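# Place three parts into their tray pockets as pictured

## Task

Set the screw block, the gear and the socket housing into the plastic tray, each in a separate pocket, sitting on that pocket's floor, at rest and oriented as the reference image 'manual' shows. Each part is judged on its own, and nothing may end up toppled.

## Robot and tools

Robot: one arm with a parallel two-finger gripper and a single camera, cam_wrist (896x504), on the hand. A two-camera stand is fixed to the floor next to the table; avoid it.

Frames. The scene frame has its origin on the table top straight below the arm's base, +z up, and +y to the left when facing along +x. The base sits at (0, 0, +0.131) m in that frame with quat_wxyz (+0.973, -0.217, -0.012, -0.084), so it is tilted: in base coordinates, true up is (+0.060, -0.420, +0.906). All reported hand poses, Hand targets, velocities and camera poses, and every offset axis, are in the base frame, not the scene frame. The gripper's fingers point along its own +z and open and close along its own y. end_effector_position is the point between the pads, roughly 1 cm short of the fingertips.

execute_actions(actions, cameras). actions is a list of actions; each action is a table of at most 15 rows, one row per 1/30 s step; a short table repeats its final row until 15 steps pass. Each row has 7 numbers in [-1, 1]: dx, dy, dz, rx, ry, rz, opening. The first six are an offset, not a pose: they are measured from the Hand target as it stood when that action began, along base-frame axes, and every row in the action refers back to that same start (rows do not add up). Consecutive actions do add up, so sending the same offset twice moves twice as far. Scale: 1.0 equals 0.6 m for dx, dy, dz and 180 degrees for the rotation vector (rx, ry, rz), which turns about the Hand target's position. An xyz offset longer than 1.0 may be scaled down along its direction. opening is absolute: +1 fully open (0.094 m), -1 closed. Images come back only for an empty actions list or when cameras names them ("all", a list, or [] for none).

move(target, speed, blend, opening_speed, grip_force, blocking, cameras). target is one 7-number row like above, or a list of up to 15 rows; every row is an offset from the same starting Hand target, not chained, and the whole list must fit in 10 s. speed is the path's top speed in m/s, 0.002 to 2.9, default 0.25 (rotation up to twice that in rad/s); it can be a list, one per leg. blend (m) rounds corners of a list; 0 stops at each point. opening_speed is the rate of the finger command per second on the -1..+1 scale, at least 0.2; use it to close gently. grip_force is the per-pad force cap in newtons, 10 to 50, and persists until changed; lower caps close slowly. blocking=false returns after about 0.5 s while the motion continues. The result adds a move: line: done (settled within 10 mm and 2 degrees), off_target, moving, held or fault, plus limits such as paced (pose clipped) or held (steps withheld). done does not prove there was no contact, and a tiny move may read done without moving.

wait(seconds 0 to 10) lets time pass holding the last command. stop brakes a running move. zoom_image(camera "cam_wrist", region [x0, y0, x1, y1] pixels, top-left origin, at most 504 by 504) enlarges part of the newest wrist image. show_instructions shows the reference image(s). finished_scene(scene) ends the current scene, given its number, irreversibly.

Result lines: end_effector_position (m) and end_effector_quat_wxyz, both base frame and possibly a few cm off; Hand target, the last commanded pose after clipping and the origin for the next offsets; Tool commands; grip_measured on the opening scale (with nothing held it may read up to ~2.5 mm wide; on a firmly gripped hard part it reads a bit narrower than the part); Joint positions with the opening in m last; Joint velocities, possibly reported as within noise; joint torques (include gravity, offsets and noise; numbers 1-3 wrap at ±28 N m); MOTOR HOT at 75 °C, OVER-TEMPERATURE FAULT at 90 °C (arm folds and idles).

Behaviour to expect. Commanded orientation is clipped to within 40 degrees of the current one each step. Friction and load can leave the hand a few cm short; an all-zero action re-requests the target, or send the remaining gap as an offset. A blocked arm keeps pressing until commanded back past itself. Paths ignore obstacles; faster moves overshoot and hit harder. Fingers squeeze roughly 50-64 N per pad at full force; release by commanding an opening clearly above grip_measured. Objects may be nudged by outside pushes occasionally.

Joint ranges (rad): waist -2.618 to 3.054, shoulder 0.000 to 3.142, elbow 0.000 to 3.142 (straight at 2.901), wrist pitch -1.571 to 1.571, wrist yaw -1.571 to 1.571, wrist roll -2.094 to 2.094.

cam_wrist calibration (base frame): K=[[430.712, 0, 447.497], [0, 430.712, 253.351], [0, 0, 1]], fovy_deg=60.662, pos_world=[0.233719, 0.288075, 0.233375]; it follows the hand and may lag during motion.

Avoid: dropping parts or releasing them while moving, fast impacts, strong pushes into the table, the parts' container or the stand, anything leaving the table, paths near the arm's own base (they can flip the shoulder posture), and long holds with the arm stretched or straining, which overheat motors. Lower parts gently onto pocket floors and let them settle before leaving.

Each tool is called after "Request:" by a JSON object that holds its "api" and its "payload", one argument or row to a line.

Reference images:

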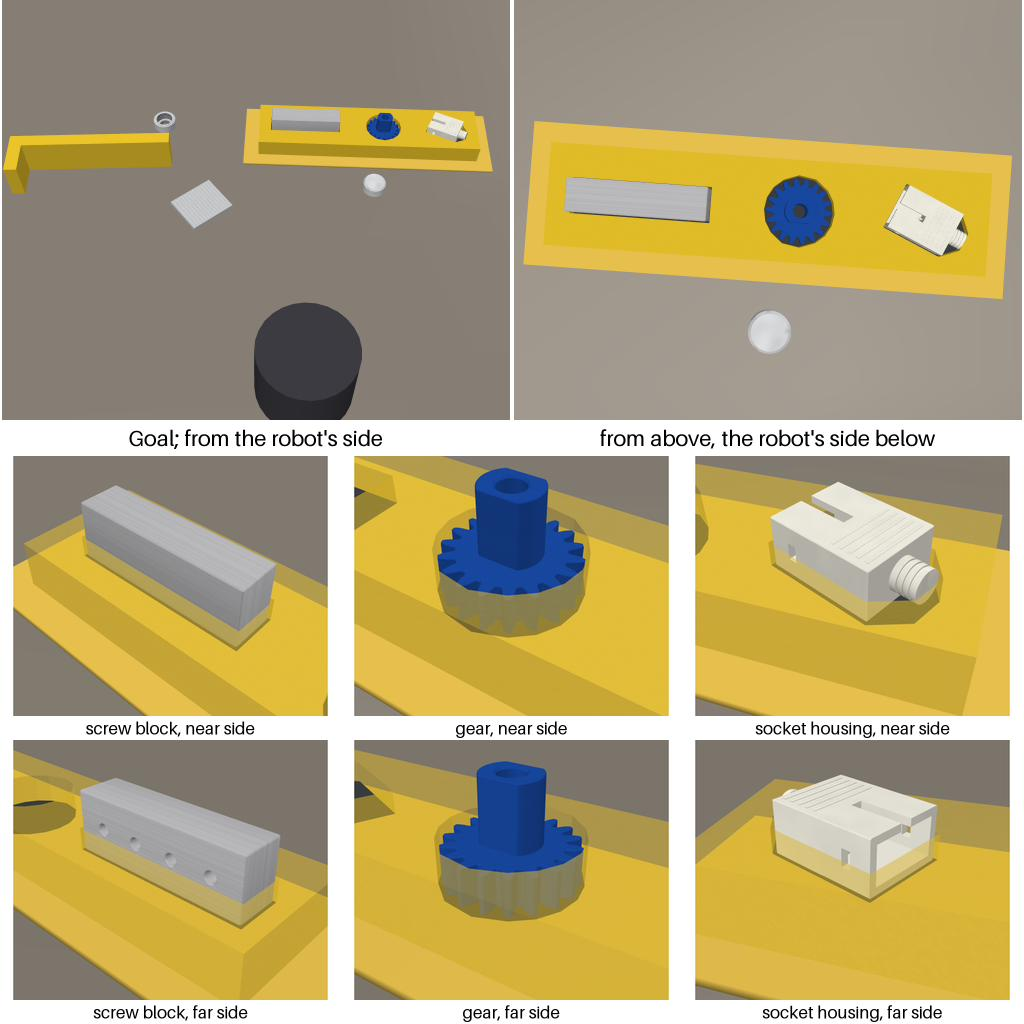

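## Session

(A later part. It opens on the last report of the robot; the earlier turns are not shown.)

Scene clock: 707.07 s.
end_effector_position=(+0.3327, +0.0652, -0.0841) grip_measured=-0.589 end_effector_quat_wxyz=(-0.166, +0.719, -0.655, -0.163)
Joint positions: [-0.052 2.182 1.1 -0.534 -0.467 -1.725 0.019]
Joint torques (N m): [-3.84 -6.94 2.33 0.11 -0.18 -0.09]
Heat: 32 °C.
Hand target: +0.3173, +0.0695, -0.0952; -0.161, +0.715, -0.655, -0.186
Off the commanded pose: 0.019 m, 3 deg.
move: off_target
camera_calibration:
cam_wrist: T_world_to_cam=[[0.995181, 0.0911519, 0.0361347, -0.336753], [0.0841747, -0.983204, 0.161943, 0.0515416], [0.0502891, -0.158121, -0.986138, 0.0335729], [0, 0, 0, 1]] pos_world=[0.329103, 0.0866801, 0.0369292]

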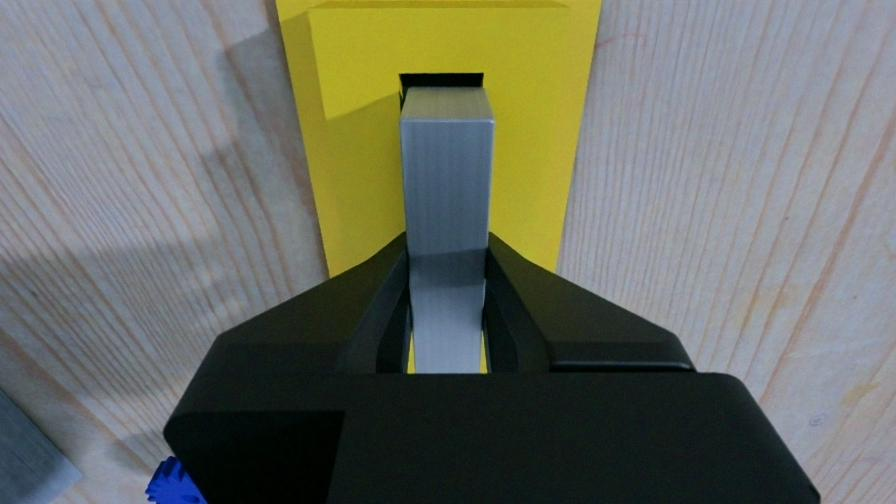

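Request:
{"api": "move", "payload": {
  "target": [-0.006,-0.001,-0.003,-0.0025,0.0143,0.0068,-0.75],
  "speed": 0.06,
  "cameras": ["all"]
}}

Scene clock: 719.00 s.
end_effector_position=(+0.3328, +0.0650, -0.0836) grip_measured=-0.589 end_effector_quat_wxyz=(-0.163, +0.724, -0.650, -0.165)
Joint positions: [-0.052 2.187 1.113 -0.553 -0.466 -1.744 0.019]
Joint torques (N m): [-3.58 -5.52 4.53 -0.34 -0.08 -0.07]
Heat: 32 °C.
Hand target: +0.3138, +0.0689, -0.0970; -0.141, +0.718, -0.651, -0.201
Off the commanded pose: 0.024 m, 5 deg.
move: off_target
camera_calibration:
cam_wrist: T_world_to_cam=[[0.993604, 0.107843, 0.0334787, -0.337582], [0.101072, -0.981567, 0.162205, 0.0454714], [0.0503543, -0.157783, -0.986189, 0.0339697], [0, 0, 0, 1]] pos_world=[0.329117, 0.0863991, 0.0374267]

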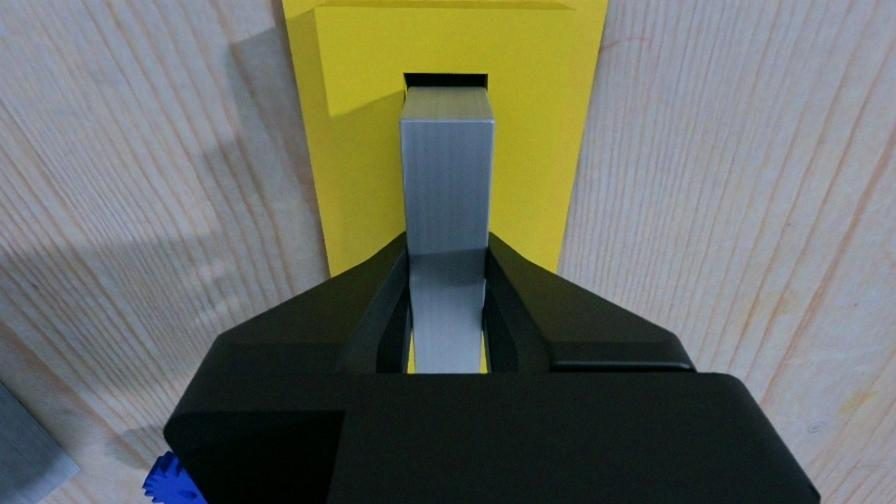

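Request:
{"api": "move", "payload": {
  "target": [
    [0.02,-0.0005,0.021,0,0,0,-0.75],
    [0.02,-0.0005,0.021,0,0,0,-0.35]
  ],
  "speed": 0.1,
  "opening_speed": 0.3,
  "cameras": ["all"]
}}

Scene clock: 730.77 s.
end_effector_position=(+0.3290, +0.0650, -0.0817) grip_measured=-0.352 end_effector_quat_wxyz=(-0.146, +0.719, -0.653, -0.186)
Joint positions: [-0.052 2.208 1.159 -0.633 -0.465 -1.745 0.03]
Joint torques (N m): [-3.54 -7.31 6.09 -0.31 -0.09 -0.07]
Heat: 31 °C.
Hand target: +0.3258, +0.0686, -0.0844; -0.141, +0.718, -0.651, -0.201
Off the commanded pose: 0.005 m, 2 deg.
move: done
camera_calibration:
cam_wrist: T_world_to_cam=[[0.993826, 0.108909, -0.0211615, -0.33858], [0.110876, -0.981739, 0.15458, 0.0417273], [-0.00393991, -0.155972, -0.987754, 0.0536332], [0, 0, 0, 1]] pos_world=[0.332074, 0.086205, 0.0393613]

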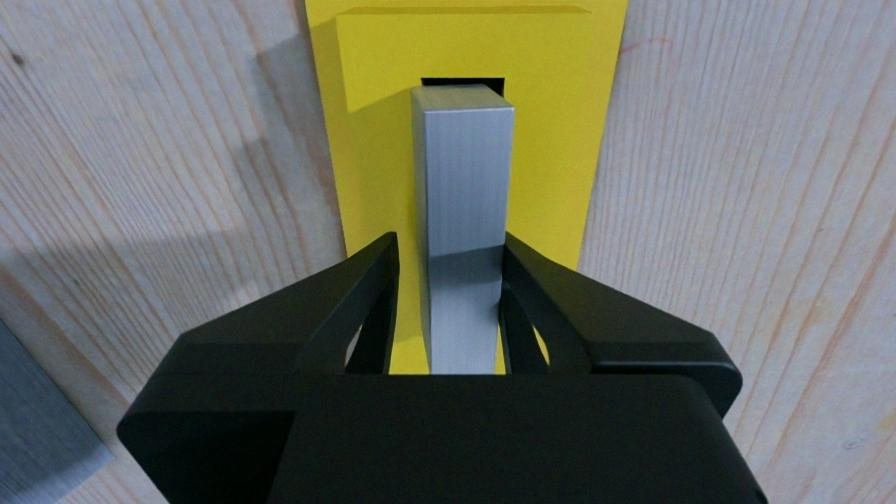

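Request:
{"api": "move", "payload": {
  "target": [
    [0.018,0.003,0,0,0,0,-0.35],
    [0.018,0.003,0,0,0,0,-0.59]
  ],
  "speed": 0.06,
  "opening_speed": 0.3,
  "cameras": ["all"]
}}

Scene clock: 748.97 s.
end_effector_position=(+0.3403, +0.0651, -0.0785) grip_measured=-0.522 end_effector_quat_wxyz=(-0.145, +0.720, -0.653, -0.187)
Joint positions: [-0.049 2.232 1.223 -0.676 -0.464 -1.745 0.022]
Joint torques (N m): [-3.38 -7.36 5.45 -0.14 -0.11 -0.01]
Heat: 31 °C.
Hand target: +0.3367, +0.0704, -0.0843; -0.141, +0.718, -0.651, -0.201
Off the commanded pose: 0.009 m, 2 deg.
move: done
camera_calibration:
cam_wrist: T_world_to_cam=[[0.99345, 0.111713, -0.024009, -0.35005], [0.114095, -0.981255, 0.155309, 0.0389647], [-0.00620894, -0.157031, -0.987574, 0.0577329], [0, 0, 0, 1]] pos_world=[0.34367, 0.0864053, 0.0425596]

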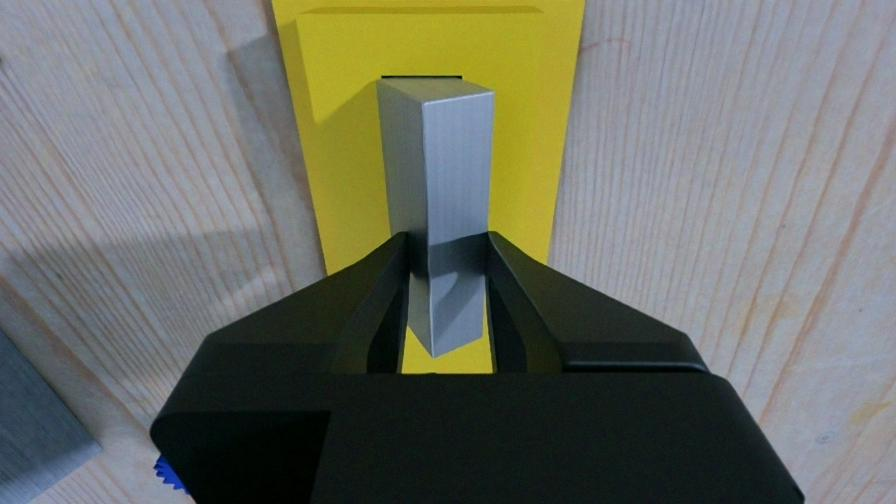

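Request:
{"api": "move", "payload": {
  "target": [
    [0,0,0,0,0,0,-0.4],
    [-0.026,-0.004,0,0,0,0,-0.4]
  ],
  "speed": 0.06,
  "opening_speed": 0.3,
  "cameras": ["all"]
}}

Scene clock: 759.17 s.
end_effector_position=(+0.3328, +0.0660, -0.0831) grip_measured=-0.401 end_effector_quat_wxyz=(-0.146, +0.721, -0.651, -0.186)
Joint positions: [-0.048 2.223 1.179 -0.638 -0.466 -1.747 0.028]
Joint torques (N m): [-4.01 -9.18 2.78 -0.18 -0.08 -0.07]
Heat: 32 °C.
Hand target: +0.3209, +0.0681, -0.0844; -0.141, +0.718, -0.651, -0.201
Off the commanded pose: 0.012 m, 2 deg.
move: off_target
camera_calibration:
cam_wrist: T_world_to_cam=[[0.993287, 0.113902, -0.0201906, -0.342585], [0.115655, -0.981309, 0.153809, 0.0408224], [-0.00229405, -0.155112, -0.987894, 0.0517839], [0, 0, 0, 1]] pos_world=[0.335682, 0.0871128, 0.0379612]

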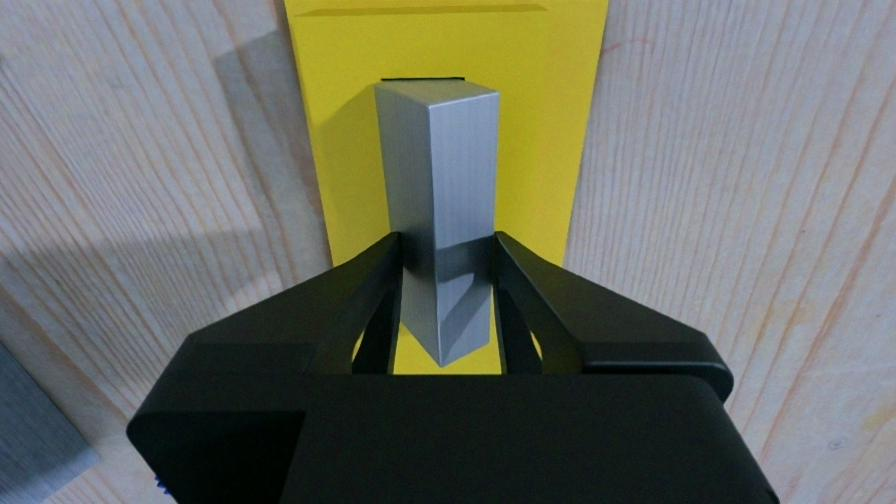

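Request:
{"api": "move", "payload": {
  "target": [
    [0,0,0,0,0,0,-0.75],
    [0.0212,-0.0166,0.0348,0,0,0,-0.75]
  ],
  "speed": 0.08,
  "opening_speed": 0.3,
  "cameras": ["all"]
}}

Scene clock: 784.73 s.
end_effector_position=(+0.3330, +0.0624, -0.0718) grip_measured=-0.586 end_effector_quat_wxyz=(-0.137, +0.725, -0.647, -0.193)
Joint positions: [-0.055 2.212 1.22 -0.72 -0.457 -1.774 0.019]
Joint torques (N m): [-5.6 -9.74 6.11 -0.47 -0.11 -0.11]
Heat: 35 °C.
Hand target: +0.3337, +0.0581, -0.0635; -0.141, +0.718, -0.651, -0.201
Off the commanded pose: 0.009 m, 1 deg.
move: done
camera_calibration:
cam_wrist: T_world_to_cam=[[0.990535, 0.131591, -0.0390531, -0.343609], [0.136117, -0.978362, 0.155821, 0.0286814], [-0.0177035, -0.159661, -0.987013, 0.0679168], [0, 0, 0, 1]] pos_world=[0.337655, 0.0841203, 0.0491467]

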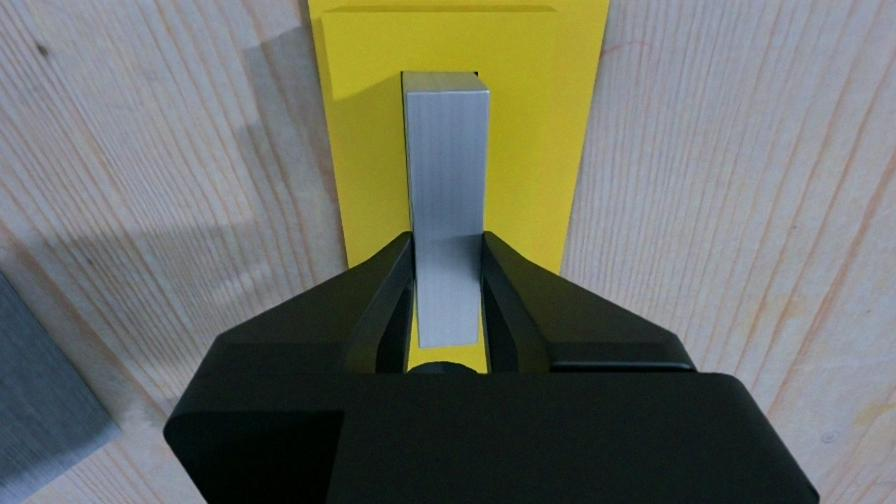

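Request:
{"api": "move", "payload": {
  "target": [
    [0,0,0,0,0,0,-0.35],
    [0.01,-0.07,0.151,0,0,0,-0.35]
  ],
  "speed": 0.15,
  "opening_speed": 0.5,
  "cameras": ["all"]
}}

Request:
{"api": "zoom_image", "payload": {
  "camera": "cam_wrist",
  "region": [340, 0, 600, 300]
}}

Scene clock: 795.80 s.
end_effector_position=(+0.3381, +0.0213, +0.0160) grip_measured=-0.352 end_effector_quat_wxyz=(-0.134, +0.720, -0.649, -0.206)
Joint positions: [-0.172 2.092 1.425 -1.126 -0.447 -1.898 0.03]
Joint torques (N m): [-5.14 -10.13 6.8 -0.39 -0.01 -0.11]
Heat: 36 °C.
Hand target: +0.3397, +0.0161, +0.0271; -0.141, +0.718, -0.651, -0.201
Off the commanded pose: 0.012 m, 1 deg.
move: off_target
camera_calibration:
cam_wrist: T_world_to_cam=[[0.990007, 0.126596, -0.0621329, -0.33924], [0.134197, -0.981128, 0.139209, -0.0249458], [-0.0433371, -0.146156, -0.988312, 0.15654], [0, 0, 0, 1]] pos_world=[0.345981, 0.0413505, 0.137105]

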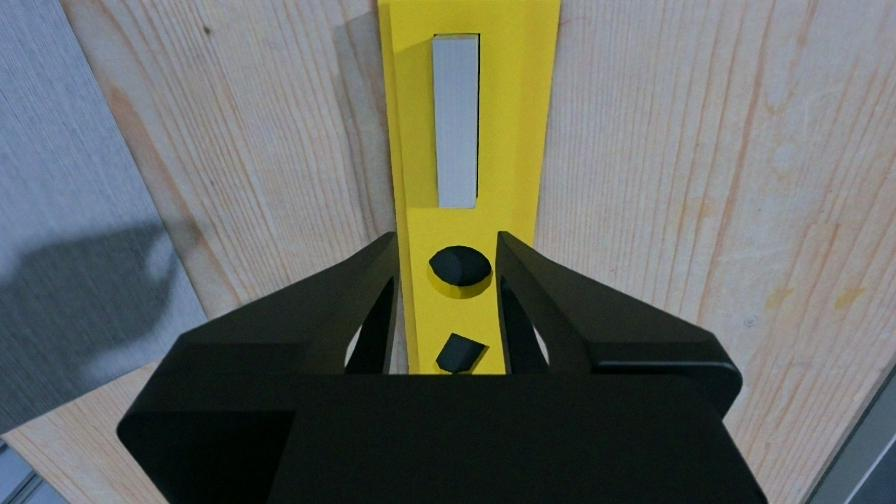

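Scaled by 1.680 from the camera's 896x504 image, which has a finer 1280x720 frame.

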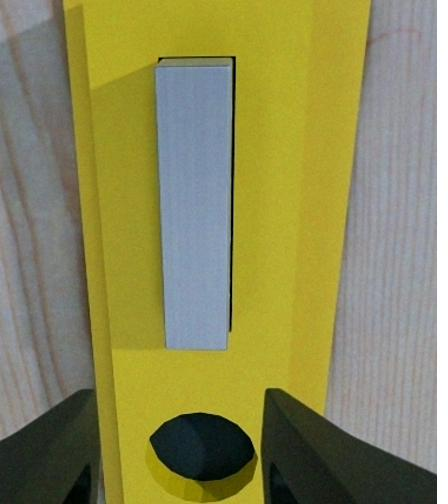

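Request:
{"api": "move", "payload": {
  "target": [-0.099,0.293,0.126,-0.030,0.210,-0.453,1],
  "speed": 0.4,
  "cameras": ["all"]
}}

Request:
{"api": "zoom_image", "payload": {
  "camera": "cam_wrist",
  "region": [300, 20, 640, 240]
}}

Scene clock: 808.97 s.
end_effector_position=(+0.2787, +0.1906, +0.0966) grip_measured=+0.998 end_effector_quat_wxyz=(-0.014, -0.034, +0.971, +0.236)
Joint positions: [0.358 1.686 1.228 -0.978 -0.459 0.32 0.094]
Joint torques (N m): [-2.41 -9.61 4.9 0.19 0.12 0.08]
Heat: 36 °C.
Hand target: +0.2804, +0.1918, +0.1028; +0.005, -0.037, +0.971, +0.238
Off the commanded pose: 0.006 m, 2 deg.
move: done
camera_calibration:
cam_wrist: T_world_to_cam=[[0.0688069, -0.889199, -0.452317, 0.191174], [-0.779987, -0.330629, 0.531323, 0.23086], [-0.622002, 0.316243, -0.716313, 0.305192], [0, 0, 0, 1]] pos_world=[0.356744, 0.149806, 0.182423]

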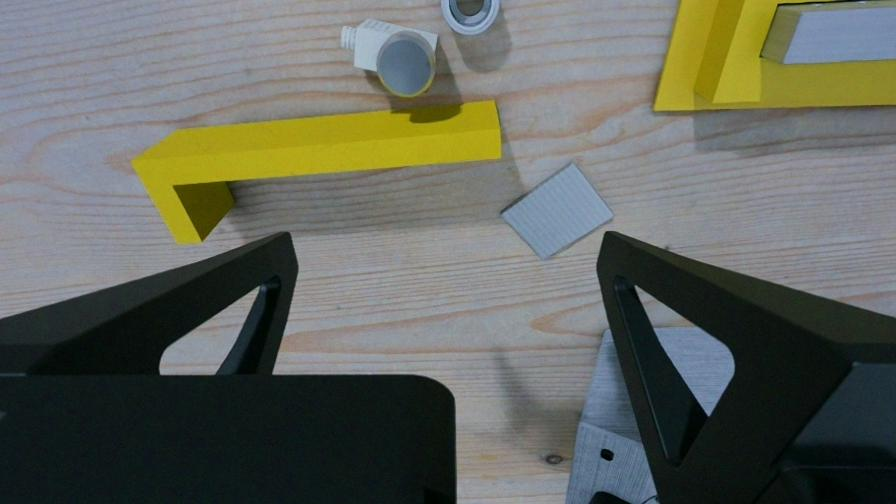

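Scaled by 1.482 from the camera's 896x504 image, which has a finer 1280x720 frame.

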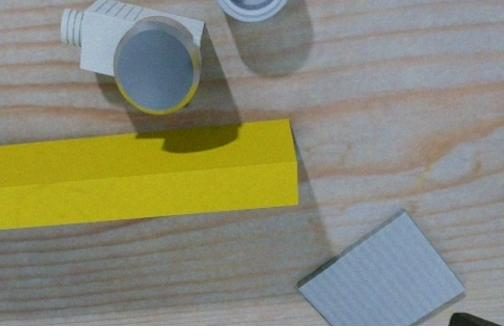

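Request:
{"api": "move", "payload": {
  "target": [
    [0.0315,0.069,-0.0785,-0.01,0.07,-0.151,0.1],
    [0.0255,0.111,-0.169,-0.01,0.07,-0.151,0.1]
  ],
  "speed": [0.3,0.1],
  "cameras": ["all"]
}}

Scene clock: 844.53 s.
end_effector_position=(+0.2981, +0.2594, +0.0134) grip_measured=+0.101 end_effector_quat_wxyz=(-0.042, +0.214, +0.949, +0.228)
Joint positions: [0.54 1.908 1.145 -0.538 -0.388 1.037 0.052]
Joint torques (N m): [-2.76 -7.31 4.12 0.24 0.18 0.06]
Heat: 34 °C.
Hand target: +0.2956, +0.2585, +0.0014; -0.045, +0.218, +0.950, +0.217
Off the commanded pose: 0.012 m, 1 deg.
move: off_target
camera_calibration:
cam_wrist: T_world_to_cam=[[-0.416211, -0.811486, -0.410195, 0.337357], [-0.742395, 0.0428097, 0.668594, 0.203046], [-0.524994, 0.582802, -0.62026, 0.1366], [0, 0, 0, 1]] pos_world=[0.362866, 0.185457, 0.0873542]

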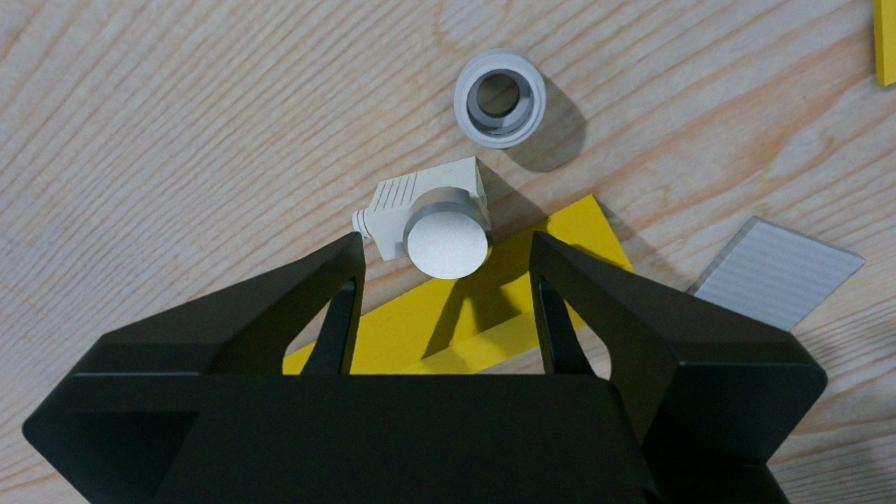

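Request:
{"api": "move", "payload": {
  "target": [
    [-0.0082,0.0095,-0.0155,0,0,0,0.1],
    [-0.0082,0.0095,-0.0155,0,0,0,-0.6],
    [-0.0042,-0.0185,0.045,0,0,0,-0.6]
  ],
  "speed": [0.1,0.1,0.08],
  "opening_speed": 0.5,
  "cameras": ["all"]
}}

Scene clock: 866.20 s.
end_effector_position=(+0.2886, +0.2531, +0.0162) grip_measured=-0.454 end_effector_quat_wxyz=(-0.051, +0.214, +0.952, +0.215)
Joint positions: [0.542 1.886 1.139 -0.588 -0.381 1.03 0.026]
Joint torques (N m): [-4.62 -10.86 6.02 -0.26 0.08 -0.1]
Heat: 35 °C.
Hand target: +0.2930, +0.2474, +0.0283; -0.046, +0.218, +0.950, +0.217
Off the commanded pose: 0.014 m, 1 deg.
move: off_target; target 2's new opening was sent with the hand 0.019 m and 3 deg from that target
camera_calibration:
cam_wrist: T_world_to_cam=[[-0.420206, -0.823482, -0.381188, 0.333072], [-0.726992, 0.0541103, 0.684511, 0.186774], [-0.543056, 0.564756, -0.621402, 0.146732], [0, 0, 0, 1]] pos_world=[0.355425, 0.181305, 0.0902939]

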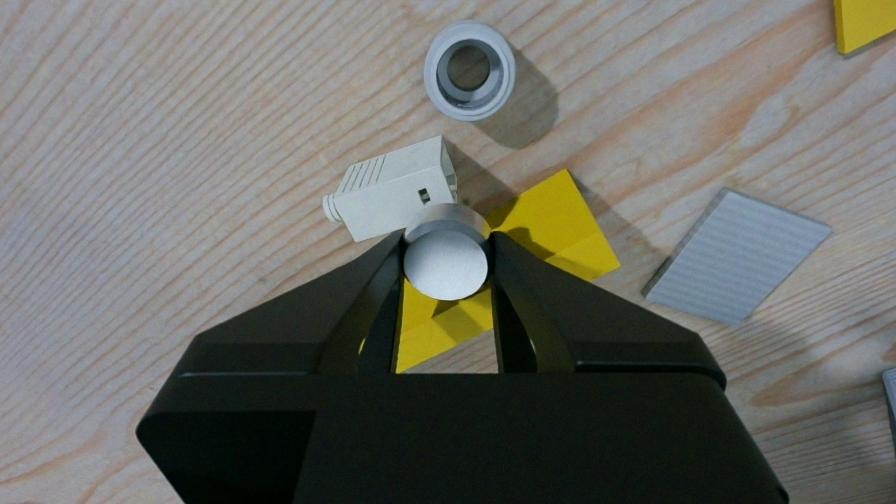

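Request:
{"api": "move", "payload": {
  "target": [
    [0.0595,0.134,0.0307,0,0,0,-0.6],
    [0.0573,0.1494,-0.0025,0,0,0,-0.6]
  ],
  "speed": [0.2,0.06]
}}

Scene clock: 886.67 s.
end_effector_position=(+0.3259, +0.3367, +0.0390) grip_measured=-0.454 end_effector_quat_wxyz=(-0.047, +0.213, +0.949, +0.227)
Joint positions: [0.664 2.098 1.535 -0.701 -0.358 1.162 0.026]
Joint torques (N m): [-3.37 -9.31 5.24 0.22 0.22 0.06]
Heat: 38 °C.
Hand target: +0.3274, +0.3371, +0.0269; -0.046, +0.218, +0.950, +0.217
Off the commanded pose: 0.012 m, 1 deg.
move: off_target

Request:
{"api": "move", "payload": {
  "target": [-0.002,0.014,-0.0302,0,0,0,-0.6],
  "speed": 0.06,
  "cameras": ["all"]
}}

Scene clock: 894.57 s.
end_effector_position=(+0.3273, +0.3465, +0.0237) grip_measured=-0.454 end_effector_quat_wxyz=(-0.045, +0.213, +0.949, +0.230)
Joint positions: [0.681 2.137 1.529 -0.642 -0.353 1.18 0.026]
Joint torques (N m): [-3.36 -9.4 4.59 0.21 0.21 0.04]
Heat: 38 °C.
Hand target: +0.3262, +0.3454, +0.0087; -0.046, +0.218, +0.950, +0.217
Off the commanded pose: 0.015 m, 2 deg.
move: off_target
camera_calibration:
cam_wrist: T_world_to_cam=[[-0.416106, -0.810744, -0.411765, 0.424044], [-0.739344, 0.0380328, 0.672253, 0.214614], [-0.529364, 0.584164, -0.615244, 0.108311], [0, 0, 0, 1]] pos_world=[0.392457, 0.272357, 0.0969699]

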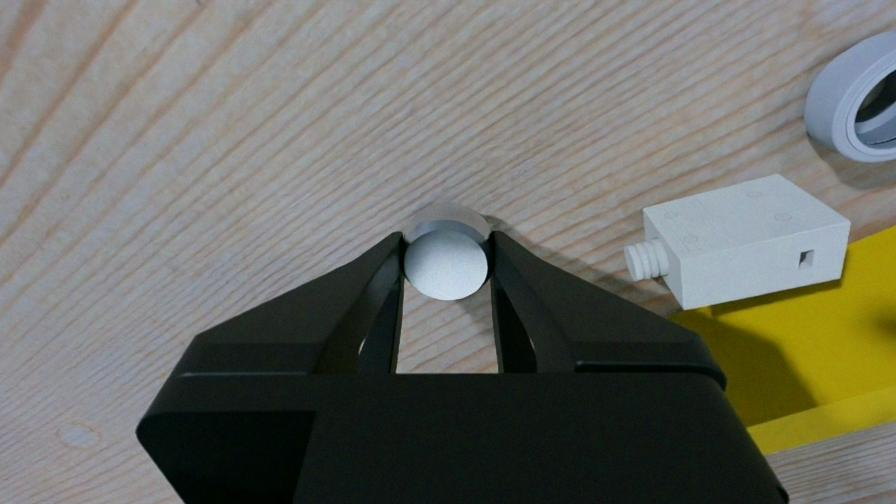

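Request:
{"api": "zoom_image", "payload": {
  "camera": "cam_wrist",
  "region": [600, 150, 880, 330]
}}

Scaled by 1.800 from the camera's 896x504 image, which has a finer 1280x720 frame.

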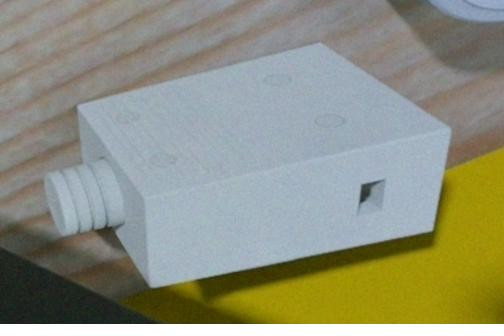

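Request:
{"api": "move", "payload": {
  "target": [
    [-0.0006,0.0042,-0.009,0,0,0,-0.6],
    [-0.0006,0.0042,-0.009,0,0,0,0.0],
    [0.012,-0.084,0.181,0,0,0,0.0],
    [-0.049,-0.178,0.132,0.006,-0.042,0.0905,1]
  ],
  "speed": [0.06,0.1,0.2,0.3],
  "blend": [0,0,0.02,0],
  "opening_speed": 0.6,
  "cameras": ["all"]
}}

Request:
{"api": "zoom_image", "payload": {
  "camera": "cam_wrist",
  "region": [300, 80, 600, 280]
}}

Scene clock: 956.53 s.
end_effector_position=(+0.2906, +0.2432, +0.0800) grip_measured=+0.998 end_effector_quat_wxyz=(-0.034, +0.065, +0.972, +0.221)
Joint positions: [0.503 1.81 1.313 -0.88 -0.41 0.676 0.094]
Joint torques (N m): [-4.63 -10.95 4.59 0.17 0.05 -0.1]
Heat: 37 °C.
Hand target: +0.2967, +0.2386, +0.0878; -0.016, +0.066, +0.971, +0.231
Off the commanded pose: 0.011 m, 2 deg.
move: off_target; target 2's new opening was sent with the hand 0.017 m and 2 deg from that target; target 4's new opening was sent with the hand 0.011 m and 2 deg from that target
camera_calibration:
cam_wrist: T_world_to_cam=[[-0.130512, -0.898071, -0.420041, 0.28719], [-0.777227, -0.170353, 0.60572, 0.220599], [-0.615536, 0.405521, -0.675773, 0.257222], [0, 0, 0, 1]] pos_world=[0.367267, 0.191188, 0.160834]

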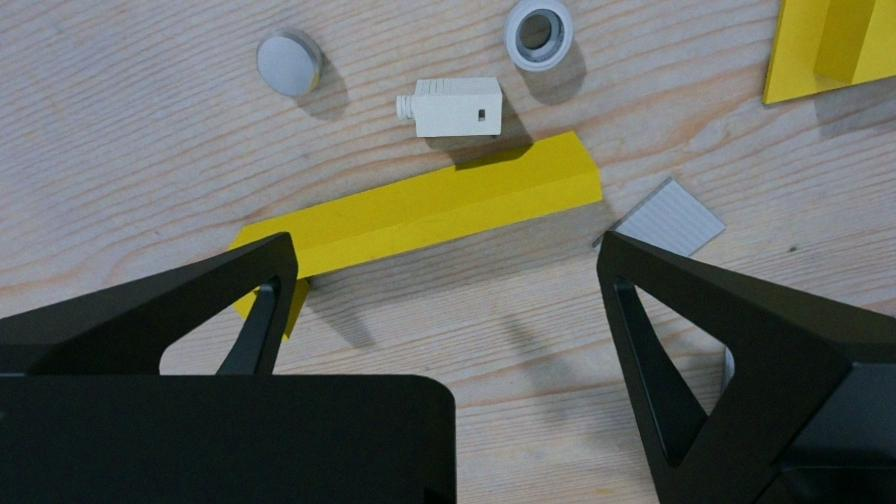

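Scaled by 1.680 from the camera's 896x504 image, which has a finer 1280x720 frame.

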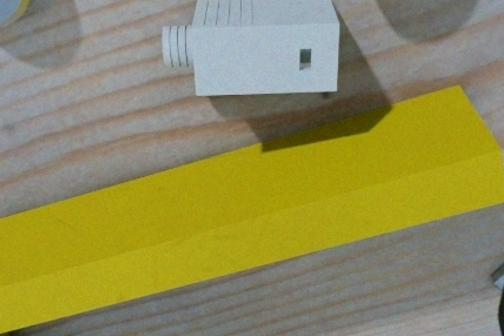

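Request:
{"api": "move", "payload": {
  "target": [0.003,0.0865,-0.1847,0,0,0,1],
  "speed": 0.12,
  "cameras": ["all"]
}}

Scene clock: 983.40 s.
end_effector_position=(+0.3095, +0.2912, -0.0063) grip_measured=+0.998 end_effector_quat_wxyz=(+0.005, +0.060, +0.968, +0.243)
Joint positions: [0.597 2.012 1.193 -0.428 -0.375 0.783 0.094]
Joint torques (N m): [-2.63 -7.61 3.52 0.18 0.03 0.1]
Heat: 36 °C.
Hand target: +0.2987, +0.2905, -0.0229; -0.015, +0.066, +0.971, +0.231
Off the commanded pose: 0.020 m, 3 deg.
move: off_target
camera_calibration:
cam_wrist: T_world_to_cam=[[-0.104595, -0.879801, -0.463692, 0.28283], [-0.824883, -0.183703, 0.534623, 0.313937], [-0.555543, 0.438411, -0.706518, 0.162676], [0, 0, 0, 1]] pos_world=[0.378917, 0.235186, 0.0782421]

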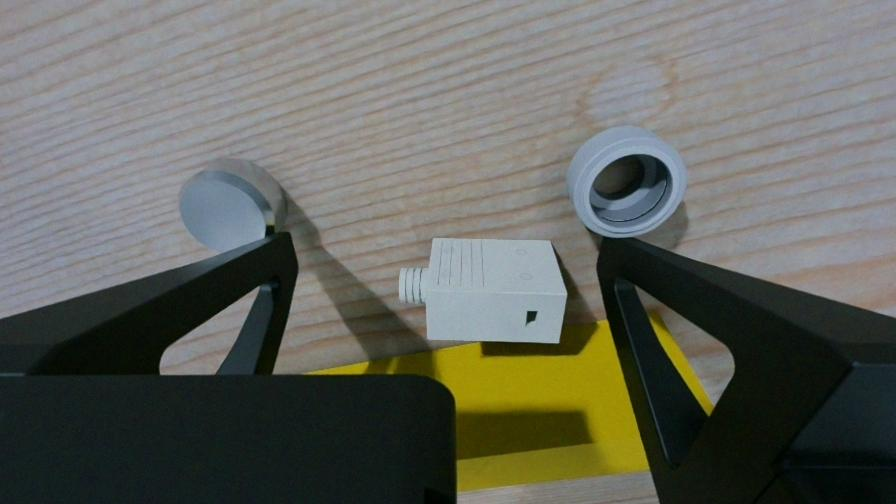

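Request:
{"api": "move", "payload": {
  "target": [-0.0201,-0.0098,-0.0125,0,0,0,0.5],
  "speed": 0.08,
  "cameras": ["all"]
}}

Scene clock: 1005.67 s.
end_effector_position=(+0.3074, +0.2905, -0.0099) grip_measured=+0.501 end_effector_quat_wxyz=(+0.018, +0.058, +0.966, +0.251)
Joint positions: [0.599 1.995 1.139 -0.358 -0.372 0.788 0.071]
Joint torques (N m): [-2.35 -7.84 2.03 0.07 0.03 0.13]
Heat: 35 °C.
Hand target: +0.2867, +0.2847, -0.0304; -0.015, +0.066, +0.971, +0.231
Off the commanded pose: 0.030 m, 5 deg.
move: off_target
camera_calibration:
cam_wrist: T_world_to_cam=[[-0.094517, -0.871787, -0.480681, 0.274834], [-0.839131, -0.190033, 0.509654, 0.319921], [-0.535655, 0.451525, -0.713582, 0.149422], [0, 0, 0, 1]] pos_world=[0.37447, 0.232925, 0.0756834]

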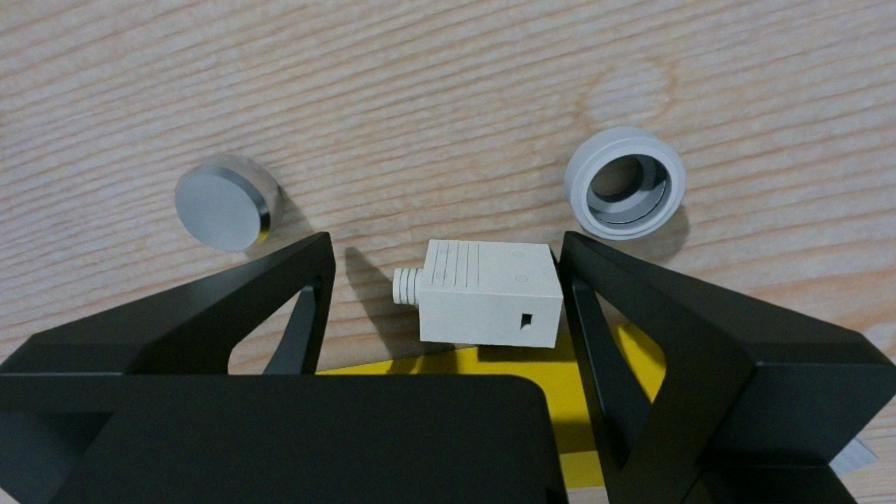

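Request:
{"api": "move", "payload": {
  "target": [
    [0.0053,-0.048,0.0914,0,0,0,0.5],
    [-0.0007,-0.006,0.0008,0,0,0,0.5]
  ],
  "speed": [0.15,0.12],
  "cameras": ["all"]
}}

Scene clock: 1031.03 s.
end_effector_position=(+0.3046, +0.2803, -0.0063) grip_measured=+0.501 end_effector_quat_wxyz=(+0.019, +0.062, +0.967, +0.244)
Joint positions: [0.586 1.963 1.116 -0.378 -0.363 0.779 0.071]
Joint torques (N m): [-1.91 -6.19 2.85 0.2 -0.07 0.12]
Heat: 34 °C.
Hand target: +0.2862, +0.2810, -0.0300; -0.015, +0.066, +0.971, +0.231
Off the commanded pose: 0.030 m, 4 deg.
move: off_target
camera_calibration:
cam_wrist: T_world_to_cam=[[-0.102187, -0.87765, -0.468283, 0.271376], [-0.840428, -0.175683, 0.512657, 0.310172], [-0.532202, 0.445945, -0.719648, 0.15551], [0, 0, 0, 1]] pos_world=[0.371171, 0.223316, 0.0799815]

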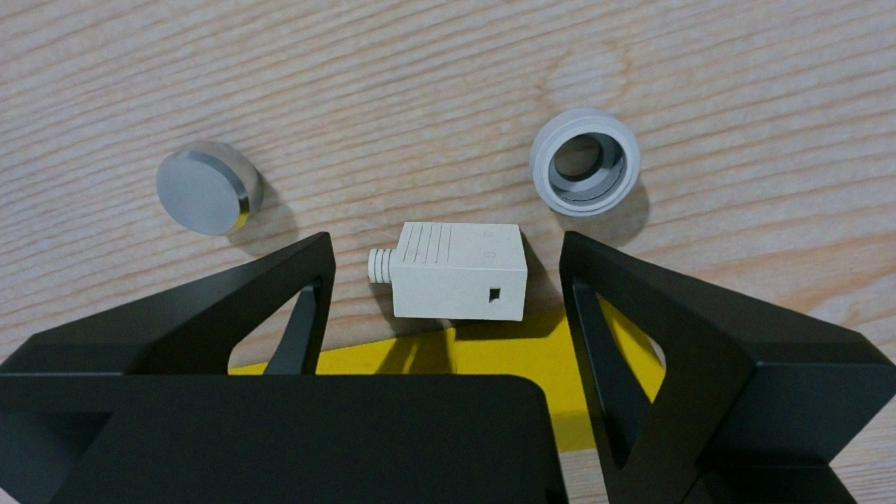

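Request:
{"api": "move", "payload": {
  "target": [
    [0,0,0,0,0,0,-0.3],
    [0.006,-0.042,0.0905,0,0,0,-0.3]
  ],
  "speed": 0.12,
  "opening_speed": 0.5,
  "cameras": ["all"]
}}

Scene clock: 1046.70 s.
end_effector_position=(+0.2903, +0.2626, +0.0144) grip_measured=-0.064 end_effector_quat_wxyz=(-0.010, +0.060, +0.971, +0.232)
Joint positions: [0.557 1.894 1.13 -0.538 -0.39 0.734 0.044]
Joint torques (N m): [-4.55 -10.73 5.79 -0.36 -0.03 -0.07]
Heat: 35 °C.
Hand target: +0.2898, +0.2559, +0.0244; -0.015, +0.066, +0.971, +0.231
Off the commanded pose: 0.012 m, 1 deg.
move: off_target
camera_calibration:
cam_wrist: T_world_to_cam=[[-0.111945, -0.889235, -0.443541, 0.269605], [-0.806362, -0.179558, 0.563506, 0.274873], [-0.580731, 0.420736, -0.696945, 0.191014], [0, 0, 0, 1]] pos_world=[0.362756, 0.208731, 0.0978143]

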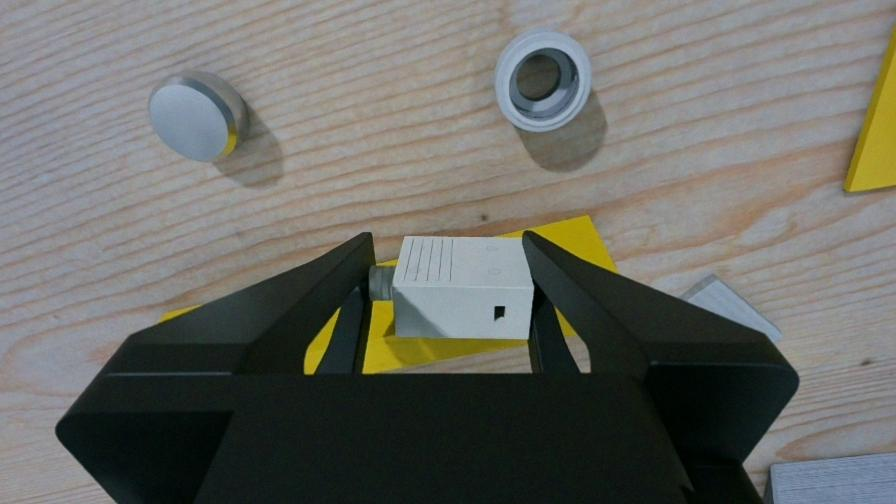

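Request:
{"api": "move", "payload": {
  "target": [
    [0.005,-0.035,0.0755,0,0,0,-0.3],
    [-0.108,-0.3405,-0.083,-0.026,0.182,-0.392,-0.3],
    [-0.111,-0.3195,-0.128,0.1953,0.3945,-0.2684,-0.3]
  ],
  "speed": [0.2,0.35,0.4],
  "blend": [0.02,0.02,0],
  "cameras": ["all"]
}}

Scene clock: 1076.67 s.
end_effector_position=(+0.2233, +0.0654, -0.0505) grip_measured=-0.064 end_effector_quat_wxyz=(-0.471, +0.531, +0.586, +0.391)
Joint positions: [-0.413 2.574 1.132 -1.243 -0.967 0.427 0.044]
Joint torques (N m): [-4.1 -6.6 3.74 -1.35 -0.2 -0.11]
Heat: 35 °C.
Hand target: +0.2231, +0.0642, -0.0524; -0.479, +0.535, +0.573, +0.395
Off the commanded pose: 0.002 m, 2 deg.
move: done
camera_calibration:
cam_wrist: T_world_to_cam=[[-0.989507, -0.140489, 0.0337574, 0.229084], [0.0830074, -0.361501, 0.928669, 0.0537234], [-0.118264, 0.921726, 0.36937, 0.107726], [0, 0, 0, 1]] pos_world=[0.234961, -0.0476889, -0.0974152]

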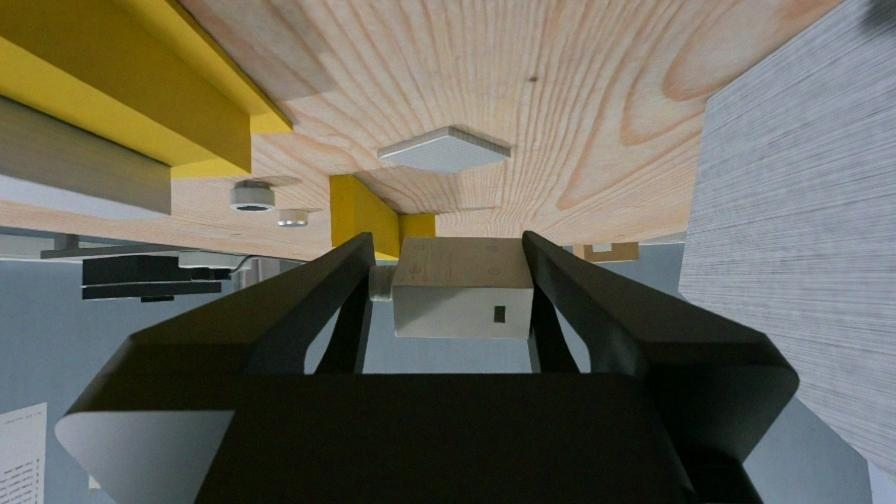

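Request:
{"api": "move", "payload": {
  "target": [-0.005,0.033,-0.0715,-0.0548,-0.0094,-0.0007,-0.3],
  "speed": 0.12,
  "cameras": ["all"]
}}

Scene clock: 1105.00 s.
end_effector_position=(+0.2167, +0.0835, -0.0888) grip_measured=-0.064 end_effector_quat_wxyz=(-0.441, +0.574, +0.596, +0.347)
Joint positions: [-0.336 2.546 1.007 -0.884 -0.975 0.727 0.044]
Joint torques (N m): [-2.56 -8.57 1.87 -0.4 -0.17 0.04]
Heat: 34 °C.
Hand target: +0.2201, +0.0840, -0.0953; -0.423, +0.569, +0.611, +0.353
Off the commanded pose: 0.007 m, 3 deg.
move: off_target
camera_calibration:
cam_wrist: T_world_to_cam=[[-0.990199, -0.109521, 0.0866675, 0.22863], [0.110851, -0.238813, 0.964718, 0.083411], [-0.0849598, 0.96487, 0.248613, 0.0827977], [0, 0, 0, 1]] pos_world=[0.224178, -0.0349294, -0.120868]

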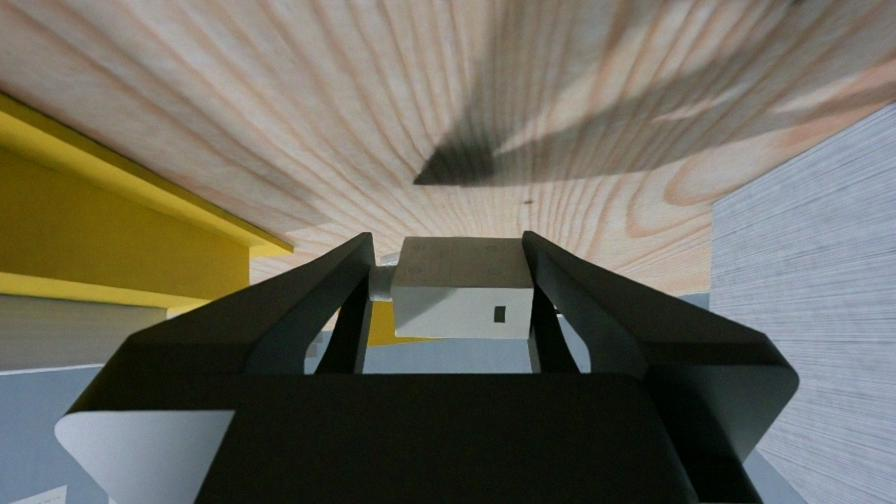

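Request:
{"api": "move", "payload": {
  "target": [
    [-0.0008,0.0056,-0.0121,0,0,0,-0.3],
    [-0.0008,0.0056,-0.0121,0,0,0,0.2],
    [0.0199,-0.1191,0.0336,0,0,0,0.2],
    [0.032,-0.203,0.214,0.219,0.0375,0.003,1]
  ],
  "speed": [0.1,0.1,0.1,0.3],
  "opening_speed": 0.5,
  "blend": [0,0,0.02,0],
  "cameras": ["all"]
}}

Scene clock: 1120.70 s.
end_effector_position=(+0.2390, -0.0350, +0.0268) grip_measured=+0.998 end_effector_quat_wxyz=(-0.416, +0.623, +0.472, +0.464)
Joint positions: [-0.794 2.388 1.19 -1.56 -0.932 0.396 0.094]
Joint torques (N m): [-3.34 -9.57 3.49 -1.23 -0.26 0.06]
Heat: 35 °C.
Hand target: +0.2394, -0.0379, +0.0332; -0.626, +0.410, +0.434, +0.503
Off the commanded pose: 0.007 m, 35 deg.
joint sent to its limit — joint 4 (wrist pitch), lower limit. The joint targets are off in orientation, not in position.
move: off_target; target 2's new opening was sent with the hand 0.014 m and 3 deg from that target; target 4's new opening was sent with the hand 0.007 m and 35 deg from that target
camera_calibration:
cam_wrist: T_world_to_cam=[[-0.977534, 0.197843, 0.0727006, 0.235781], [-0.0130777, -0.401181, 0.915906, -0.0337107], [0.210372, 0.894378, 0.394755, 0.0933527], [0, 0, 0, 1]] pos_world=[0.210404, -0.143664, -0.023117]

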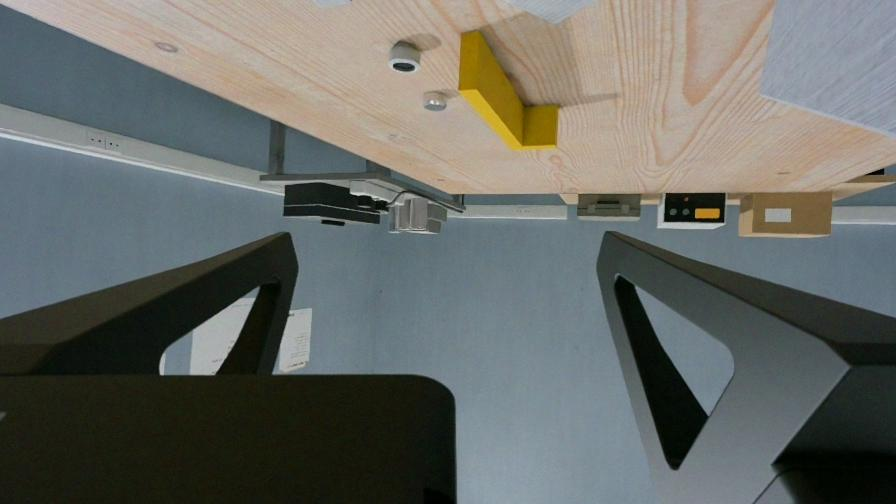

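Request:
{"api": "move", "payload": {
  "target": [
    [0,0,0.1,-0.25,-0.043,-0.003,1],
    [-0.044,0.1077,0.005,-0.446,-0.0763,-0.006,1],
    [-0.044,0.1077,0.005,-0.2779,-0.5534,0.2,1]
  ],
  "speed": 0.6,
  "blend": [0.03,0.01,0],
  "cameras": ["all"]
}}

Request:
{"api": "zoom_image", "payload": {
  "camera": "cam_wrist",
  "region": [300, 60, 640, 300]
}}

Scene clock: 1155.00 s.
end_effector_position=(+0.2109, +0.0286, +0.0362) grip_measured=+0.998 end_effector_quat_wxyz=(-0.003, -0.039, +0.972, +0.234)
Joint positions: [-0.247 1.528 0.809 -1.002 -0.449 -0.362 0.094]
Joint torques (N m): [-3.22 -4.03 5.26 0.1 -0.08 -0.1]
Heat: 35 °C.
Hand target: +0.2128, +0.0268, +0.0361; +0.006, -0.037, +0.971, +0.238
Off the commanded pose: 0.003 m, 1 deg.
move: done
camera_calibration:
cam_wrist: T_world_to_cam=[[0.0844192, -0.890517, -0.447049, 0.0210109], [-0.78979, -0.33335, 0.514887, 0.159184], [-0.60754, 0.309609, -0.731463, 0.268695], [0, 0, 0, 1]] pos_world=[0.287191, -0.0114159, 0.123972]

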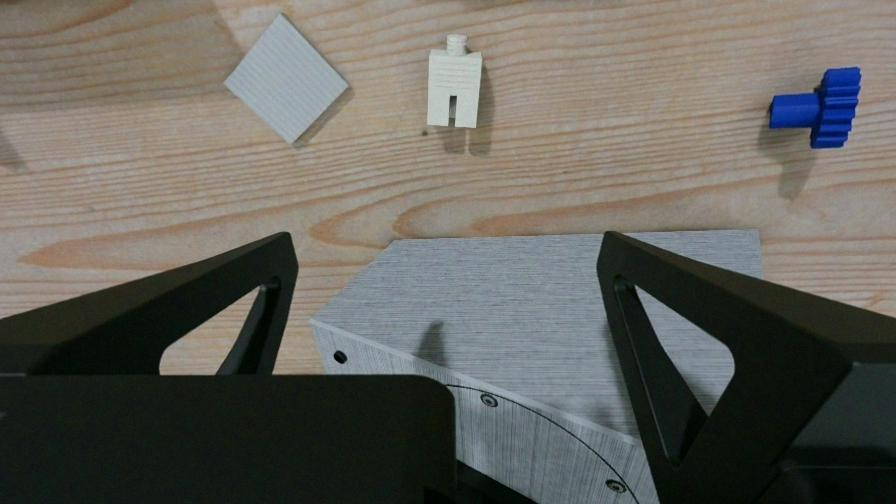

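Scaled by 1.482 from the camera's 896x504 image, which has a finer 1280x720 frame.

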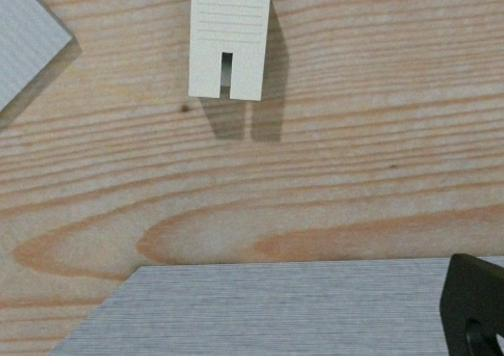

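Request:
{"api": "move", "payload": {
  "target": [
    [-0.0043,0.1128,-0.2347,0,0,0,0.3],
    [-0.0043,0.1128,-0.2347,0,0,0,-0.65],
    [0.0077,0.0288,-0.0537,0,0,0,-0.65]
  ],
  "speed": [0.15,0.1,0.15],
  "opening_speed": 0.6,
  "cameras": ["all"]
}}

Scene clock: 1181.07 s.
end_effector_position=(+0.2120, +0.0490, -0.0023) grip_measured=-0.421 end_effector_quat_wxyz=(-0.005, -0.038, +0.970, +0.240)
Joint positions: [-0.165 1.608 0.703 -0.784 -0.472 -0.272 0.027]
Joint torques (N m): [-3.47 -5.37 6.67 -0.13 0.04 -0.1]
Heat: 34 °C.
Hand target: +0.2175, +0.0440, +0.0039; +0.006, -0.036, +0.971, +0.238
Off the commanded pose: 0.010 m, 1 deg.
move: done
camera_calibration:
cam_wrist: T_world_to_cam=[[0.0814252, -0.88431, -0.459746, 0.0222087], [-0.787883, -0.33962, 0.51371, 0.186541], [-0.610418, 0.320397, -0.724386, 0.234951], [0, 0, 0, 1]] pos_world=[0.288582, 0.0077148, 0.0845777]

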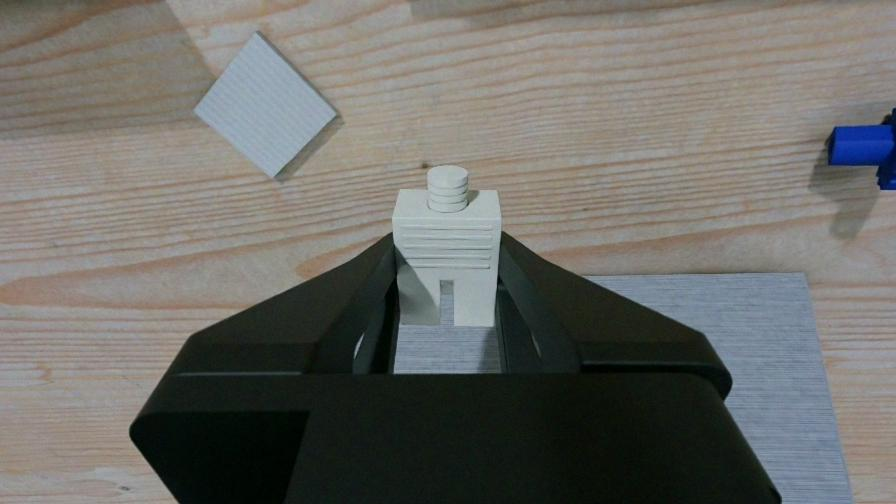

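Request:
{"api": "move", "payload": {
  "target": [0.231,-0.282,-0.146,-0.0389,0.273,-0.5886,-0.65],
  "speed": 0.5,
  "cameras": ["all"]
}}

Scene clock: 1220.53 s.
end_effector_position=(+0.3625, -0.1171, -0.0774) grip_measured=-0.421 end_effector_quat_wxyz=(-0.155, +0.807, +0.561, +0.098)
Joint positions: [-0.465 2.383 1.553 -0.926 -0.32 1.432 0.027]
Joint torques (N m): [-5.27 -8.44 7.51 -0.12 0.24 0.06]
Heat: 32 °C.
Hand target: +0.3561, -0.1251, -0.0837; -0.163, +0.815, +0.550, +0.083
Off the commanded pose: 0.012 m, 3 deg.
move: off_target
camera_calibration:
cam_wrist: T_world_to_cam=[[-0.939474, 0.310996, 0.14377, 0.385332], [0.289406, 0.49571, 0.81885, 0.0183218], [0.183391, 0.810896, -0.555711, 0.108365], [0, 0, 0, 1]] pos_world=[0.336834, -0.216792, -0.0101827]

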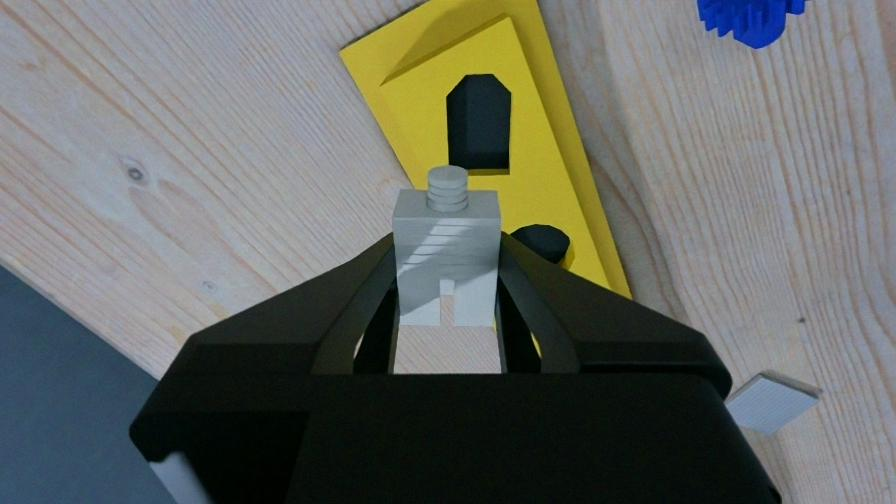

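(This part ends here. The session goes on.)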